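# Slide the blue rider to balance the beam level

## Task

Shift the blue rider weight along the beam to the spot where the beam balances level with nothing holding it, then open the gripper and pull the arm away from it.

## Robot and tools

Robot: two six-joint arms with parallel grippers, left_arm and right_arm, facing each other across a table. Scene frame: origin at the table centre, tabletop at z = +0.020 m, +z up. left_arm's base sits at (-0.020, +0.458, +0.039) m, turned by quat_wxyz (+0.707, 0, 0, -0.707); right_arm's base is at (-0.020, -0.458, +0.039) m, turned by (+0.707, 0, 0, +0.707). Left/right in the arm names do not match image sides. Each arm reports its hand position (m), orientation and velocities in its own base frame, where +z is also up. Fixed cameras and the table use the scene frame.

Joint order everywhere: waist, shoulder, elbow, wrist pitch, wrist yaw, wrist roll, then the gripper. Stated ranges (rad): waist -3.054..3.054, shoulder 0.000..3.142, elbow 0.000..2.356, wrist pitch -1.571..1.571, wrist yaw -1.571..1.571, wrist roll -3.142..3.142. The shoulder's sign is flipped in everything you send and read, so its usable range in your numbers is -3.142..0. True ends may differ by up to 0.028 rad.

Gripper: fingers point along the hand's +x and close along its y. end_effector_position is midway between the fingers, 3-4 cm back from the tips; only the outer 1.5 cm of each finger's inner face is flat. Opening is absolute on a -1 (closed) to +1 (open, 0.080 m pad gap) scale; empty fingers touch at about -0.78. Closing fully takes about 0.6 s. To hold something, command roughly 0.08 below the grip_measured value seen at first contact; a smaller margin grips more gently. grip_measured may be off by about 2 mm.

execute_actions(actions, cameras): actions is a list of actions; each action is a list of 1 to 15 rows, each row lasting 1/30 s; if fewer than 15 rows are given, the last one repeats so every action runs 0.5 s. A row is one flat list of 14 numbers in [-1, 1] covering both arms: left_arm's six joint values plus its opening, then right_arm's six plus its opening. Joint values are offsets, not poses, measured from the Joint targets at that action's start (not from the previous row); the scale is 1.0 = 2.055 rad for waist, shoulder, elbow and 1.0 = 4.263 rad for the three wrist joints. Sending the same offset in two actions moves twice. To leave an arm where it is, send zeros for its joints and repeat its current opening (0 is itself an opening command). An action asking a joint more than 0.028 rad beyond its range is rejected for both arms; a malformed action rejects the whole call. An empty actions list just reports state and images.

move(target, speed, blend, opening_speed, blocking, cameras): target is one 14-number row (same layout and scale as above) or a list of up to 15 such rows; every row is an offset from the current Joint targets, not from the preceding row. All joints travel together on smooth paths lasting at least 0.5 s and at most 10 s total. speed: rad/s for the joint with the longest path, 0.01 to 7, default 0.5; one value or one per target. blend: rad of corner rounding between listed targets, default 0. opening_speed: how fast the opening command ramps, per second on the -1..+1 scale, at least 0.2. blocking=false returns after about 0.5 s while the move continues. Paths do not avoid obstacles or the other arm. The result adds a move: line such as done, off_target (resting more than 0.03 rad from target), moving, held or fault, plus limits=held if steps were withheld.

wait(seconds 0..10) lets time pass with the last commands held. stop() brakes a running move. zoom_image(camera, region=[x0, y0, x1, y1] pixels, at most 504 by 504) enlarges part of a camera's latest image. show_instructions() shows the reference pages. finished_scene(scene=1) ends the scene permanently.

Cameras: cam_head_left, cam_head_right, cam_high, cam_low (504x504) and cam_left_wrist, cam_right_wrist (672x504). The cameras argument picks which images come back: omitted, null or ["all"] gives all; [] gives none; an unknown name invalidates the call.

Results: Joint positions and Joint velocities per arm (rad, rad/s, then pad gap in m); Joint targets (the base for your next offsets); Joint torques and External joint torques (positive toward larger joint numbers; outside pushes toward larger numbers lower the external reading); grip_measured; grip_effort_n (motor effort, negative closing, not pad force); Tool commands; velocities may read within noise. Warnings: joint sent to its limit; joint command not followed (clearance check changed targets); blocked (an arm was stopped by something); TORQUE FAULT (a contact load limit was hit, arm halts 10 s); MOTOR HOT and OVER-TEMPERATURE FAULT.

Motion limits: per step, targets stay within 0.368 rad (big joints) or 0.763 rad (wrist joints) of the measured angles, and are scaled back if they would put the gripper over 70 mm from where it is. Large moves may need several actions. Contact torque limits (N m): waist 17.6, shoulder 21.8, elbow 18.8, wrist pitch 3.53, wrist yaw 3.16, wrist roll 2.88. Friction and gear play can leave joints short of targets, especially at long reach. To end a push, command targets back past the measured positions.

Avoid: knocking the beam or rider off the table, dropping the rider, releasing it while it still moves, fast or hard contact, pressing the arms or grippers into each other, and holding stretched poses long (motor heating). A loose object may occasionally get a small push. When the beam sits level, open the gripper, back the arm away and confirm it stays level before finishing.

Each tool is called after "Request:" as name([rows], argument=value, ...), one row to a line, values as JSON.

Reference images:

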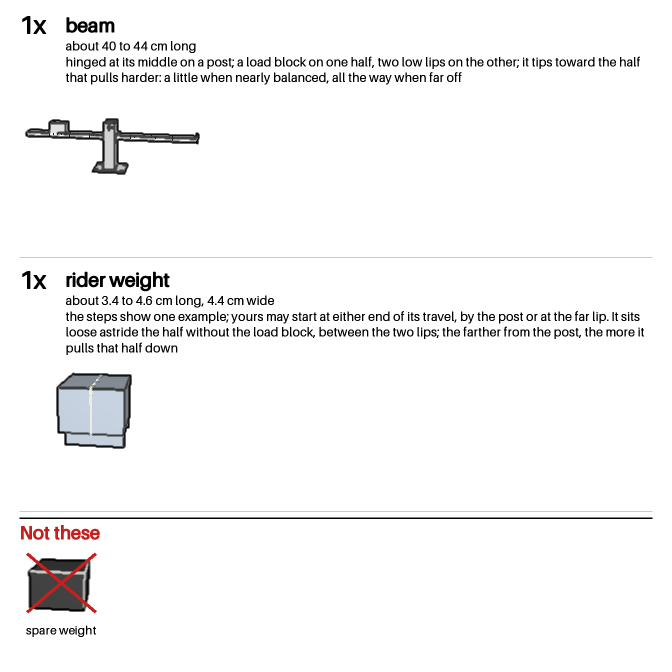

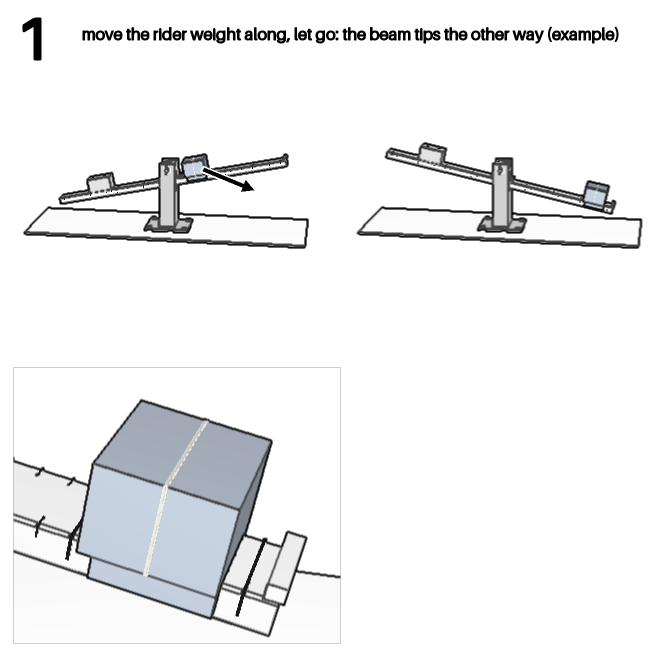

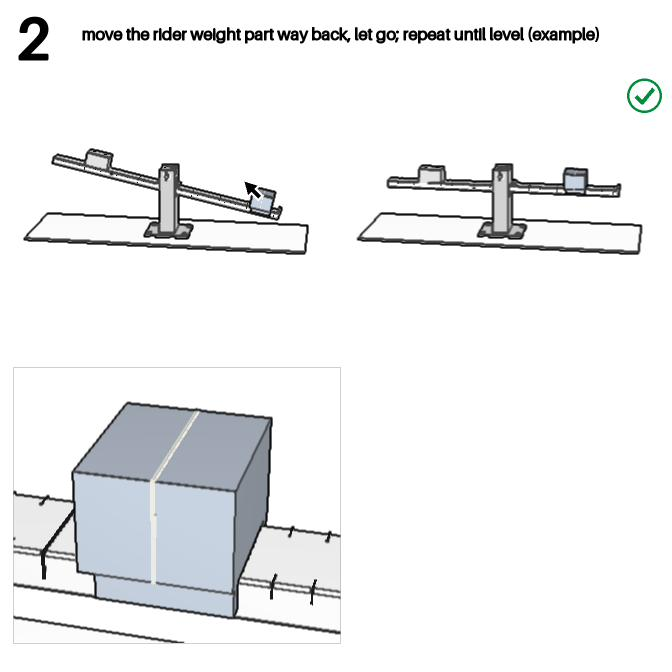

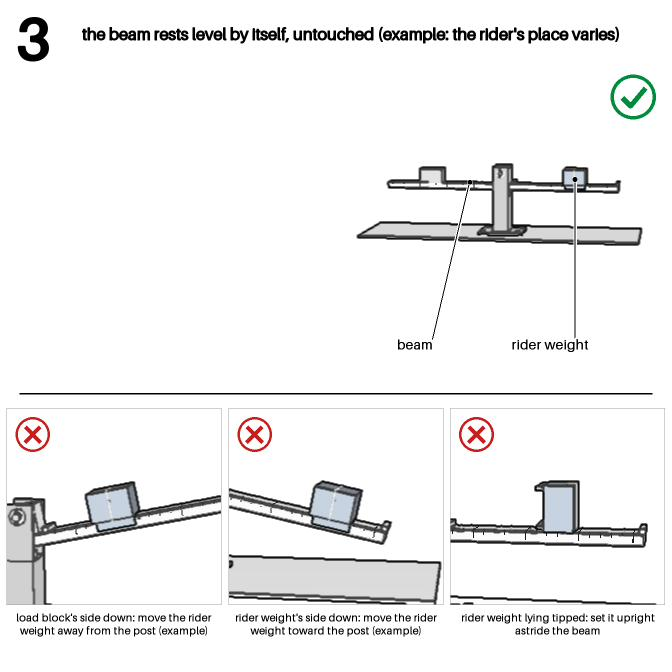

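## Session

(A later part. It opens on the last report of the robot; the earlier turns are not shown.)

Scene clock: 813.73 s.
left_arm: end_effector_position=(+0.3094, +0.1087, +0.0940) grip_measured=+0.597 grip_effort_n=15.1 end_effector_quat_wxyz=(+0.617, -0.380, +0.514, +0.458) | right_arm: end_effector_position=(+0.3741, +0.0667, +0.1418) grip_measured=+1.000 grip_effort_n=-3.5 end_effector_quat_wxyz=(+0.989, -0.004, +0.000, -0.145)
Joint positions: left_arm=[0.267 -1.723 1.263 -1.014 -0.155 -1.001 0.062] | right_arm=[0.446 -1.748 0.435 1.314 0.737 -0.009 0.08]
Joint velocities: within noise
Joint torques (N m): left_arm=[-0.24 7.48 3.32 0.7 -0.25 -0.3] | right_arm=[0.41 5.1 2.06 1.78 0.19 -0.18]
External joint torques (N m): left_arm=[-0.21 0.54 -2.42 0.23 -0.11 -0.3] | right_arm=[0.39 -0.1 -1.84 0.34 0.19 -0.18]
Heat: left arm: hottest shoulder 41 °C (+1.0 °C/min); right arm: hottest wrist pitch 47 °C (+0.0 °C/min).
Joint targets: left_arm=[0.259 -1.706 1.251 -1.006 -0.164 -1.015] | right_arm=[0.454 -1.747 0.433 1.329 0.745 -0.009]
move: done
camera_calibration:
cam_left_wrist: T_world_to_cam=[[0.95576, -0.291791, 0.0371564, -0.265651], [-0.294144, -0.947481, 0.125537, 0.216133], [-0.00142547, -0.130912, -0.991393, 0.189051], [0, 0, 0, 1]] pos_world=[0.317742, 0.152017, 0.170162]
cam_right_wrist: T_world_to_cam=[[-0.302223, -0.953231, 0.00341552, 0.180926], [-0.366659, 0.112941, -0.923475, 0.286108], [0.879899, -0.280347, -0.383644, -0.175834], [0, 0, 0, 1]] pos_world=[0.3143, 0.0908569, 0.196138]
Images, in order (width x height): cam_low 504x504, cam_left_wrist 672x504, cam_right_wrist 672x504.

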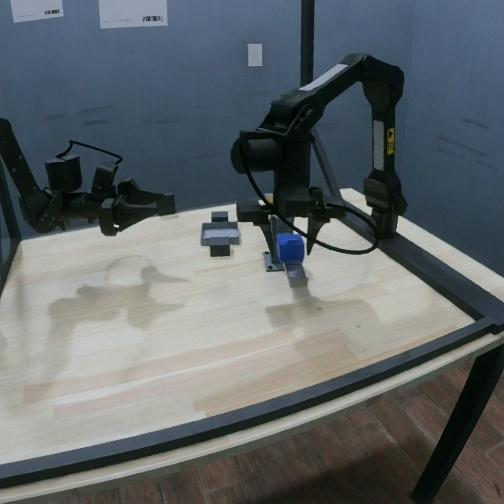

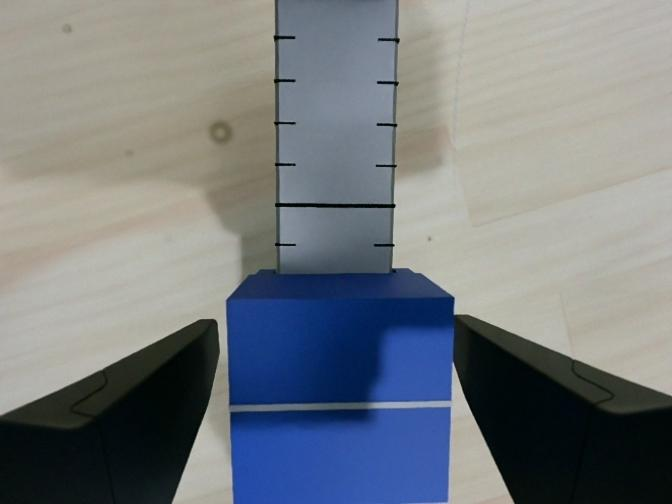

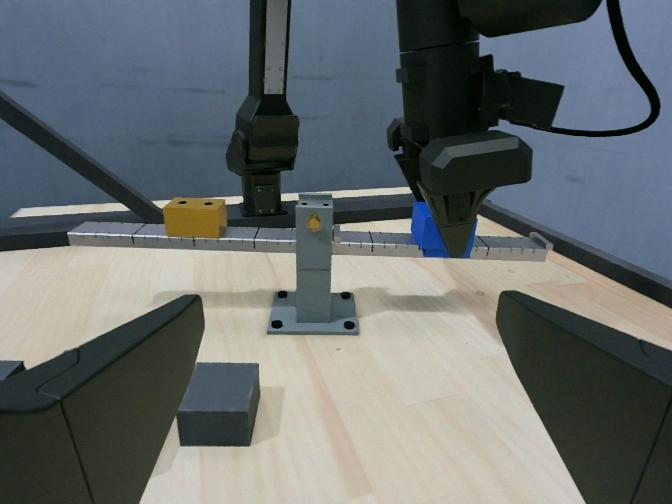

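Request:
move([
  [0, 0, 0, 0, 0, 0, 0.17, 0, 0, 0, 0, 0, 0, 1.0],
  [-0.0024, 0.00202, -0.00235, 0.00016, 0, -0.00115, 0.17, 0, 0, 0, 0, 0, 0, 1.0],
  [-0.0024, 0.00202, -0.00235, 0.00016, 0, -0.00115, 0.6, 0, 0, 0, 0, 0, 0, 1.0],
], speed=0.1, opening_speed=1.5, cameras=["cam_left_wrist", "cam_right_wrist"])

Scene clock: 917.03 s.
left_arm: end_effector_position=(+0.3087, +0.1070, +0.0937) grip_measured=+0.596 grip_effort_n=15.1 end_effector_quat_wxyz=(+0.617, -0.381, +0.514, +0.459) | right_arm: end_effector_position=(+0.3739, +0.0660, +0.1421) grip_measured=+1.000 grip_effort_n=-4.0 end_effector_quat_wxyz=(+0.989, -0.004, +0.000, -0.147)
Joint positions: left_arm=[0.262 -1.72 1.258 -1.014 -0.155 -1.007 0.062] | right_arm=[0.446 -1.748 0.435 1.315 0.741 -0.01 0.08]
Joint velocities: within noise
Joint torques (N m): left_arm=[-0.22 7.51 3.34 0.72 -0.24 -0.3] | right_arm=[0.29 5.06 2.28 1.79 0.18 -0.2]
External joint torques (N m): left_arm=[-0.2 0.53 -2.44 0.25 -0.1 -0.3] | right_arm=[0.24 -0.1 -1.63 0.37 0.19 -0.2]
Heat: left arm: hottest shoulder 41 °C (+0.0 °C/min); right arm: hottest wrist pitch 52 °C (+1.0 °C/min). Fold the right arm in close to its base, or ease its load, before you think long.
Joint targets: left_arm=[0.254 -1.702 1.246 -1.005 -0.164 -1.020] | right_arm=[0.454 -1.747 0.433 1.329 0.745 -0.009]
MOTOR HOT: the wrist pitch of the right arm reports 52 °C; the controller stops that arm at 95 °C. To cool a motor, set the load down, stop pushing, or move to a pose that needs little force.
move: done
camera_calibration:
cam_left_wrist: T_world_to_cam=[[0.956224, -0.290291, 0.0369728, -0.265805], [-0.292632, -0.947844, 0.126329, 0.213795], [-0.00162783, -0.131618, -0.991299, 0.188683], [0, 0, 0, 1]] pos_world=[0.317039, 0.150318, 0.16986]
cam_right_wrist: T_world_to_cam=[[-0.306654, -0.951813, 0.00390635, 0.181783], [-0.365317, 0.113906, -0.923888, 0.28586], [0.878924, -0.284741, -0.382643, -0.175244], [0, 0, 0, 1]] pos_world=[0.3142, 0.0905628, 0.196337]
Images, in order (width x height): cam_left_wrist 672x504, cam_right_wrist 672x504.

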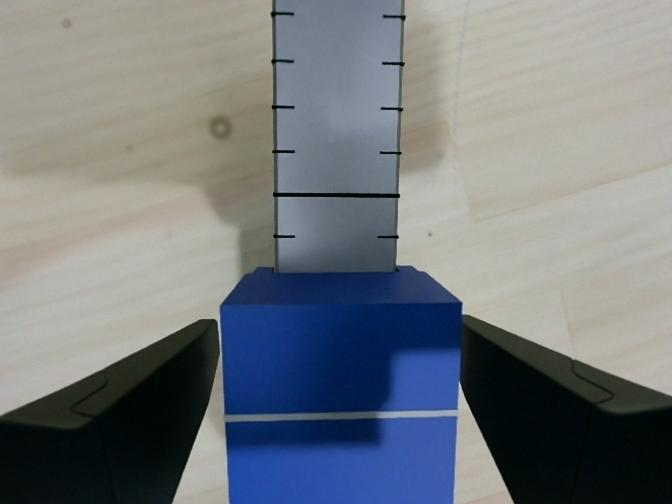

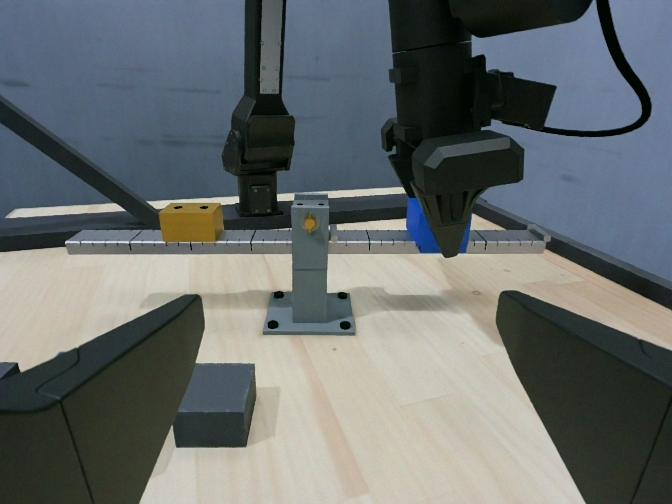

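Request:
wait(seconds=3.0, cameras=["cam_right_wrist"])

Request:
zoom_image(camera="cam_right_wrist", region=[50, 200, 170, 280])

Request:
zoom_image(camera="cam_right_wrist", region=[460, 210, 580, 290])

Request:
zoom_image(camera="cam_right_wrist", region=[255, 190, 365, 340])

Scene clock: 925.57 s.
left_arm: end_effector_position=(+0.3087, +0.1070, +0.0937) grip_measured=+0.597 grip_effort_n=15.6 end_effector_quat_wxyz=(+0.617, -0.381, +0.514, +0.459) | right_arm: end_effector_position=(+0.3739, +0.0660, +0.1421) grip_measured=+1.000 grip_effort_n=-3.5 end_effector_quat_wxyz=(+0.989, -0.004, +0.000, -0.147)
Joint positions: left_arm=[0.262 -1.72 1.258 -1.014 -0.155 -1.007 0.062] | right_arm=[0.446 -1.748 0.435 1.315 0.741 -0.01 0.08]
Joint velocities: within noise
Joint torques (N m): left_arm=[-0.23 7.5 3.35 0.73 -0.25 -0.3] | right_arm=[0.23 5.03 2.33 1.84 0.15 -0.19]
External joint torques (N m): left_arm=[-0.21 0.56 -2.42 0.26 -0.11 -0.3] | right_arm=[0.19 -0.2 -1.61 0.38 0.16 -0.19]
Heat: left arm: hottest shoulder 40 °C (-1.0 °C/min); right arm: hottest wrist pitch 53 °C (+2.0 °C/min). Fold the right arm in close to its base, or ease its load, before you think long.
Joint targets: left_arm=[0.254 -1.702 1.246 -1.005 -0.164 -1.020] | right_arm=[0.454 -1.747 0.433 1.329 0.745 -0.009]
Tool commands: left_gripper/opening=+0.6 right_gripper/opening=+1.0
MOTOR HOT: still on. The wrist pitch of the right arm reports 53 °C.
wait: 3.00 s; at rest from the start
camera_calibration:
cam_right_wrist: T_world_to_cam=[[-0.306654, -0.951813, 0.00390635, 0.181783], [-0.365317, 0.113906, -0.923888, 0.28586], [0.878924, -0.284741, -0.382643, -0.175244], [0, 0, 0, 1]] pos_world=[0.3142, 0.0905628, 0.196337]
Images, in order (width x height): cam_right_wrist 672x504.

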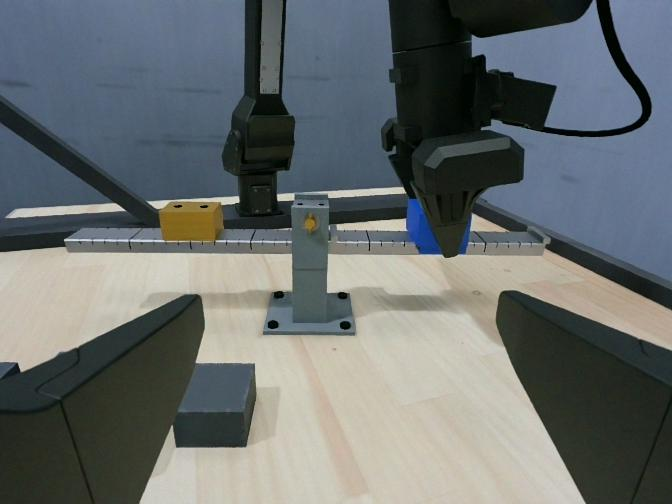

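Scaled by 4.200.

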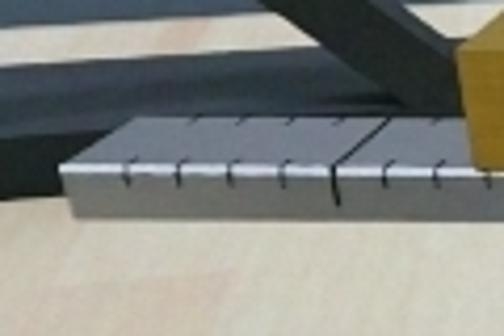

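Scaled by 4.200.

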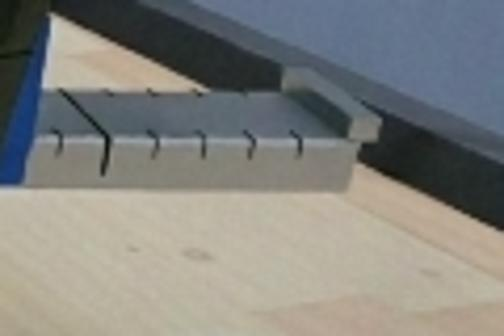

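Scaled by 3.360.

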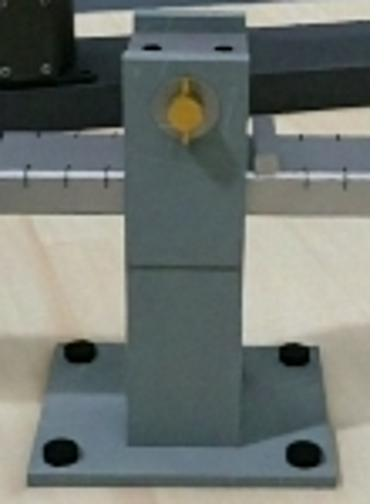

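Request:
move([
  [0, 0, 0, 0, 0, 0, 1.0, 0, 0, 0, 0, 0, 0, 1.0],
  [0, 0.01484, 0.13747, -0.0639, 0, 0, 1.0, 0, 0, 0, 0, 0, 0, 1.0],
  [0.16837, 0.17129, 0.05061, -0.10439, 0.03847, 0.05161, 1.0, 0, 0, 0, 0, 0, 0, 1.0],
], speed=[0.3, 0.3, 0.5], blend=[0, 0.03, 0], opening_speed=1.5)

Request:
zoom_image(camera="cam_right_wrist", region=[50, 200, 170, 280])

Request:
zoom_image(camera="cam_right_wrist", region=[460, 210, 580, 290])

Scene clock: 965.30 s.
left_arm: end_effector_position=(+0.1953, +0.1342, +0.2048) grip_measured=+0.997 grip_effort_n=15.1 end_effector_quat_wxyz=(+0.578, -0.464, +0.494, +0.454) | right_arm: end_effector_position=(+0.3739, +0.0660, +0.1421) grip_measured=+1.000 grip_effort_n=-4.0 end_effector_quat_wxyz=(+0.989, -0.004, +0.000, -0.147)
Joint positions: left_arm=[0.603 -1.364 1.362 -1.449 0.001 -0.813 0.08] | right_arm=[0.446 -1.748 0.435 1.315 0.741 -0.01 0.08]
Joint velocities: within noise
Joint torques (N m): left_arm=[0.22 4.79 3.35 0.23 0.11 0.23] | right_arm=[0.24 4.97 2.37 1.83 0.16 -0.17]
External joint torques (N m): left_arm=[0.23 0.58 -2.46 -0.31 0.14 0.22] | right_arm=[0.22 -0.3 -1.61 0.36 0.16 -0.17]
Heat: left arm: hottest shoulder 38 °C (-3.0 °C/min); right arm: hottest wrist pitch 53 °C (+1.0 °C/min). Fold the right arm in close to its base, or ease its load, before you think long.
Joint targets: left_arm=[0.600 -1.350 1.350 -1.450 0.000 -0.800] | right_arm=[0.454 -1.747 0.433 1.329 0.745 -0.009]
MOTOR HOT: still on. The wrist pitch of the right arm reports 53 °C.
move: done
camera_calibration:
cam_left_wrist: T_world_to_cam=[[0.979919, -0.154491, 0.126057, -0.194648], [-0.179783, -0.957978, 0.223507, 0.151824], [0.0862306, -0.241682, -0.966516, 0.294783], [0, 0, 0, 1]] pos_world=[0.192615, 0.186616, 0.275516]
cam_right_wrist: T_world_to_cam=[[-0.306654, -0.951813, 0.00390635, 0.181783], [-0.365317, 0.113906, -0.923888, 0.28586], [0.878924, -0.284741, -0.382643, -0.175244], [0, 0, 0, 1]] pos_world=[0.3142, 0.0905628, 0.196337]

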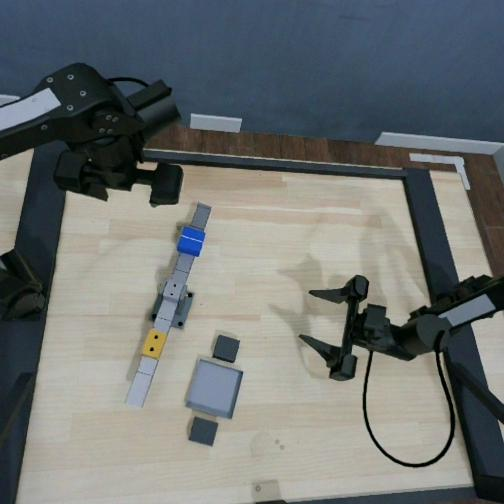

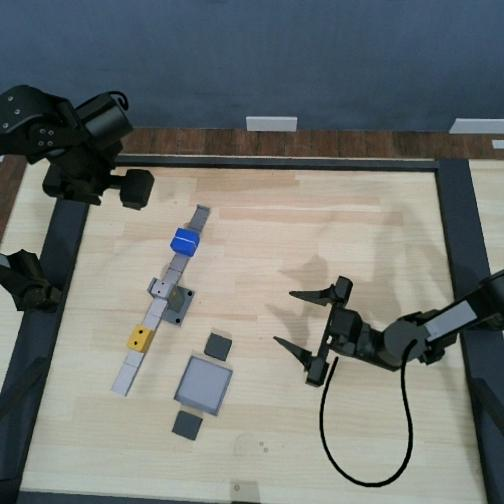

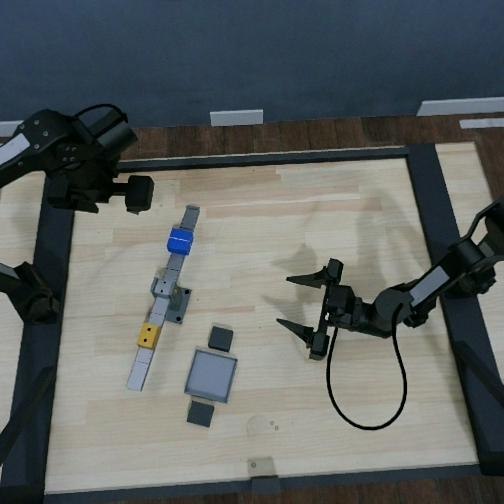

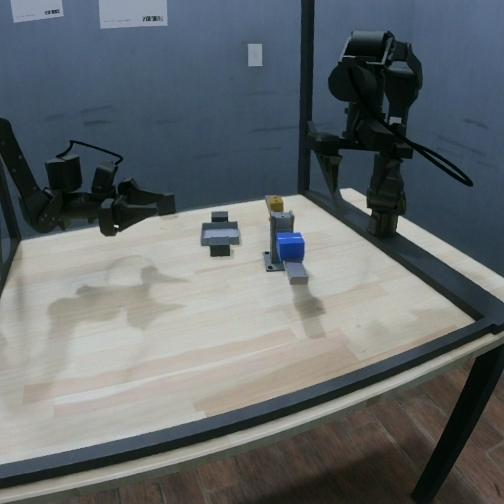

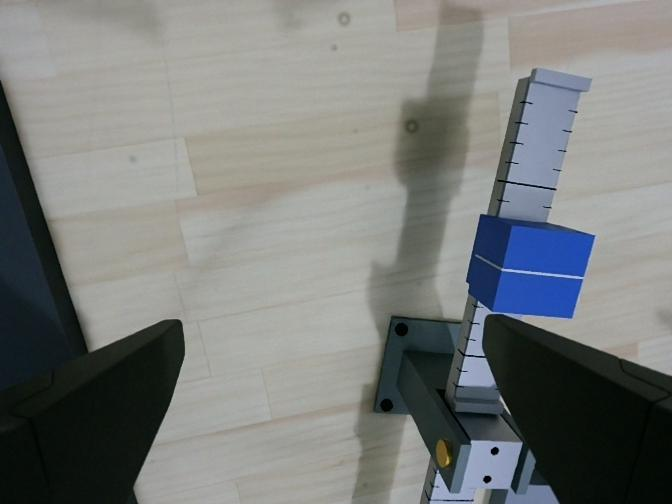

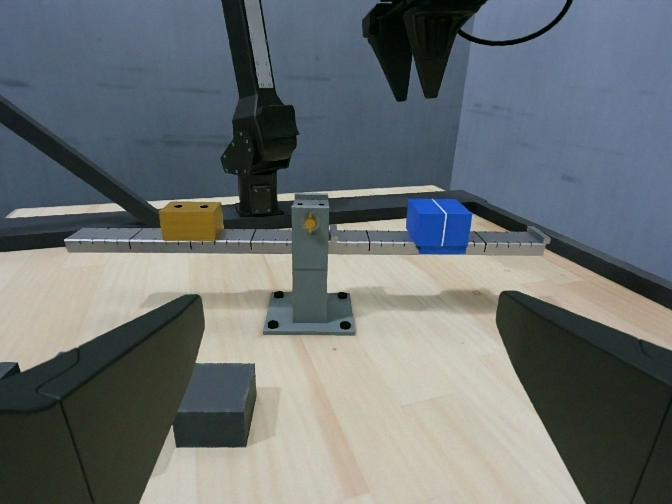

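Scaled by 4.200.

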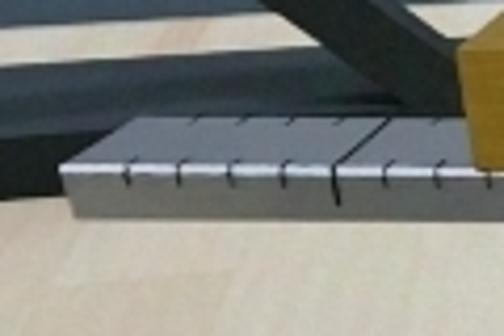

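Scaled by 4.200.

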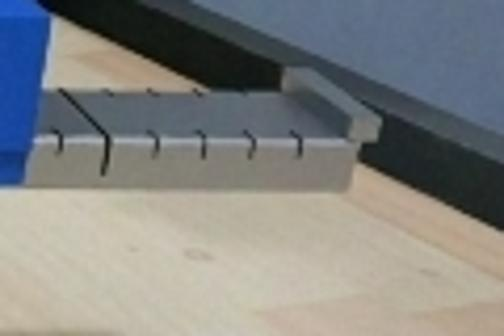

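Request:
zoom_image(camera="cam_right_wrist", region=[0, 170, 160, 270])

Request:
zoom_image(camera="cam_right_wrist", region=[320, 170, 480, 270])

Scaled by 3.150.

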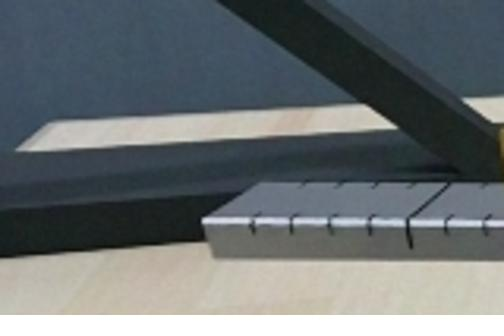

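Scaled by 3.150.

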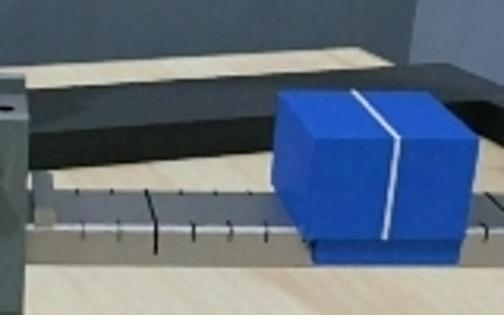

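Request:
finished_scene()

The scene is finished: the task was done.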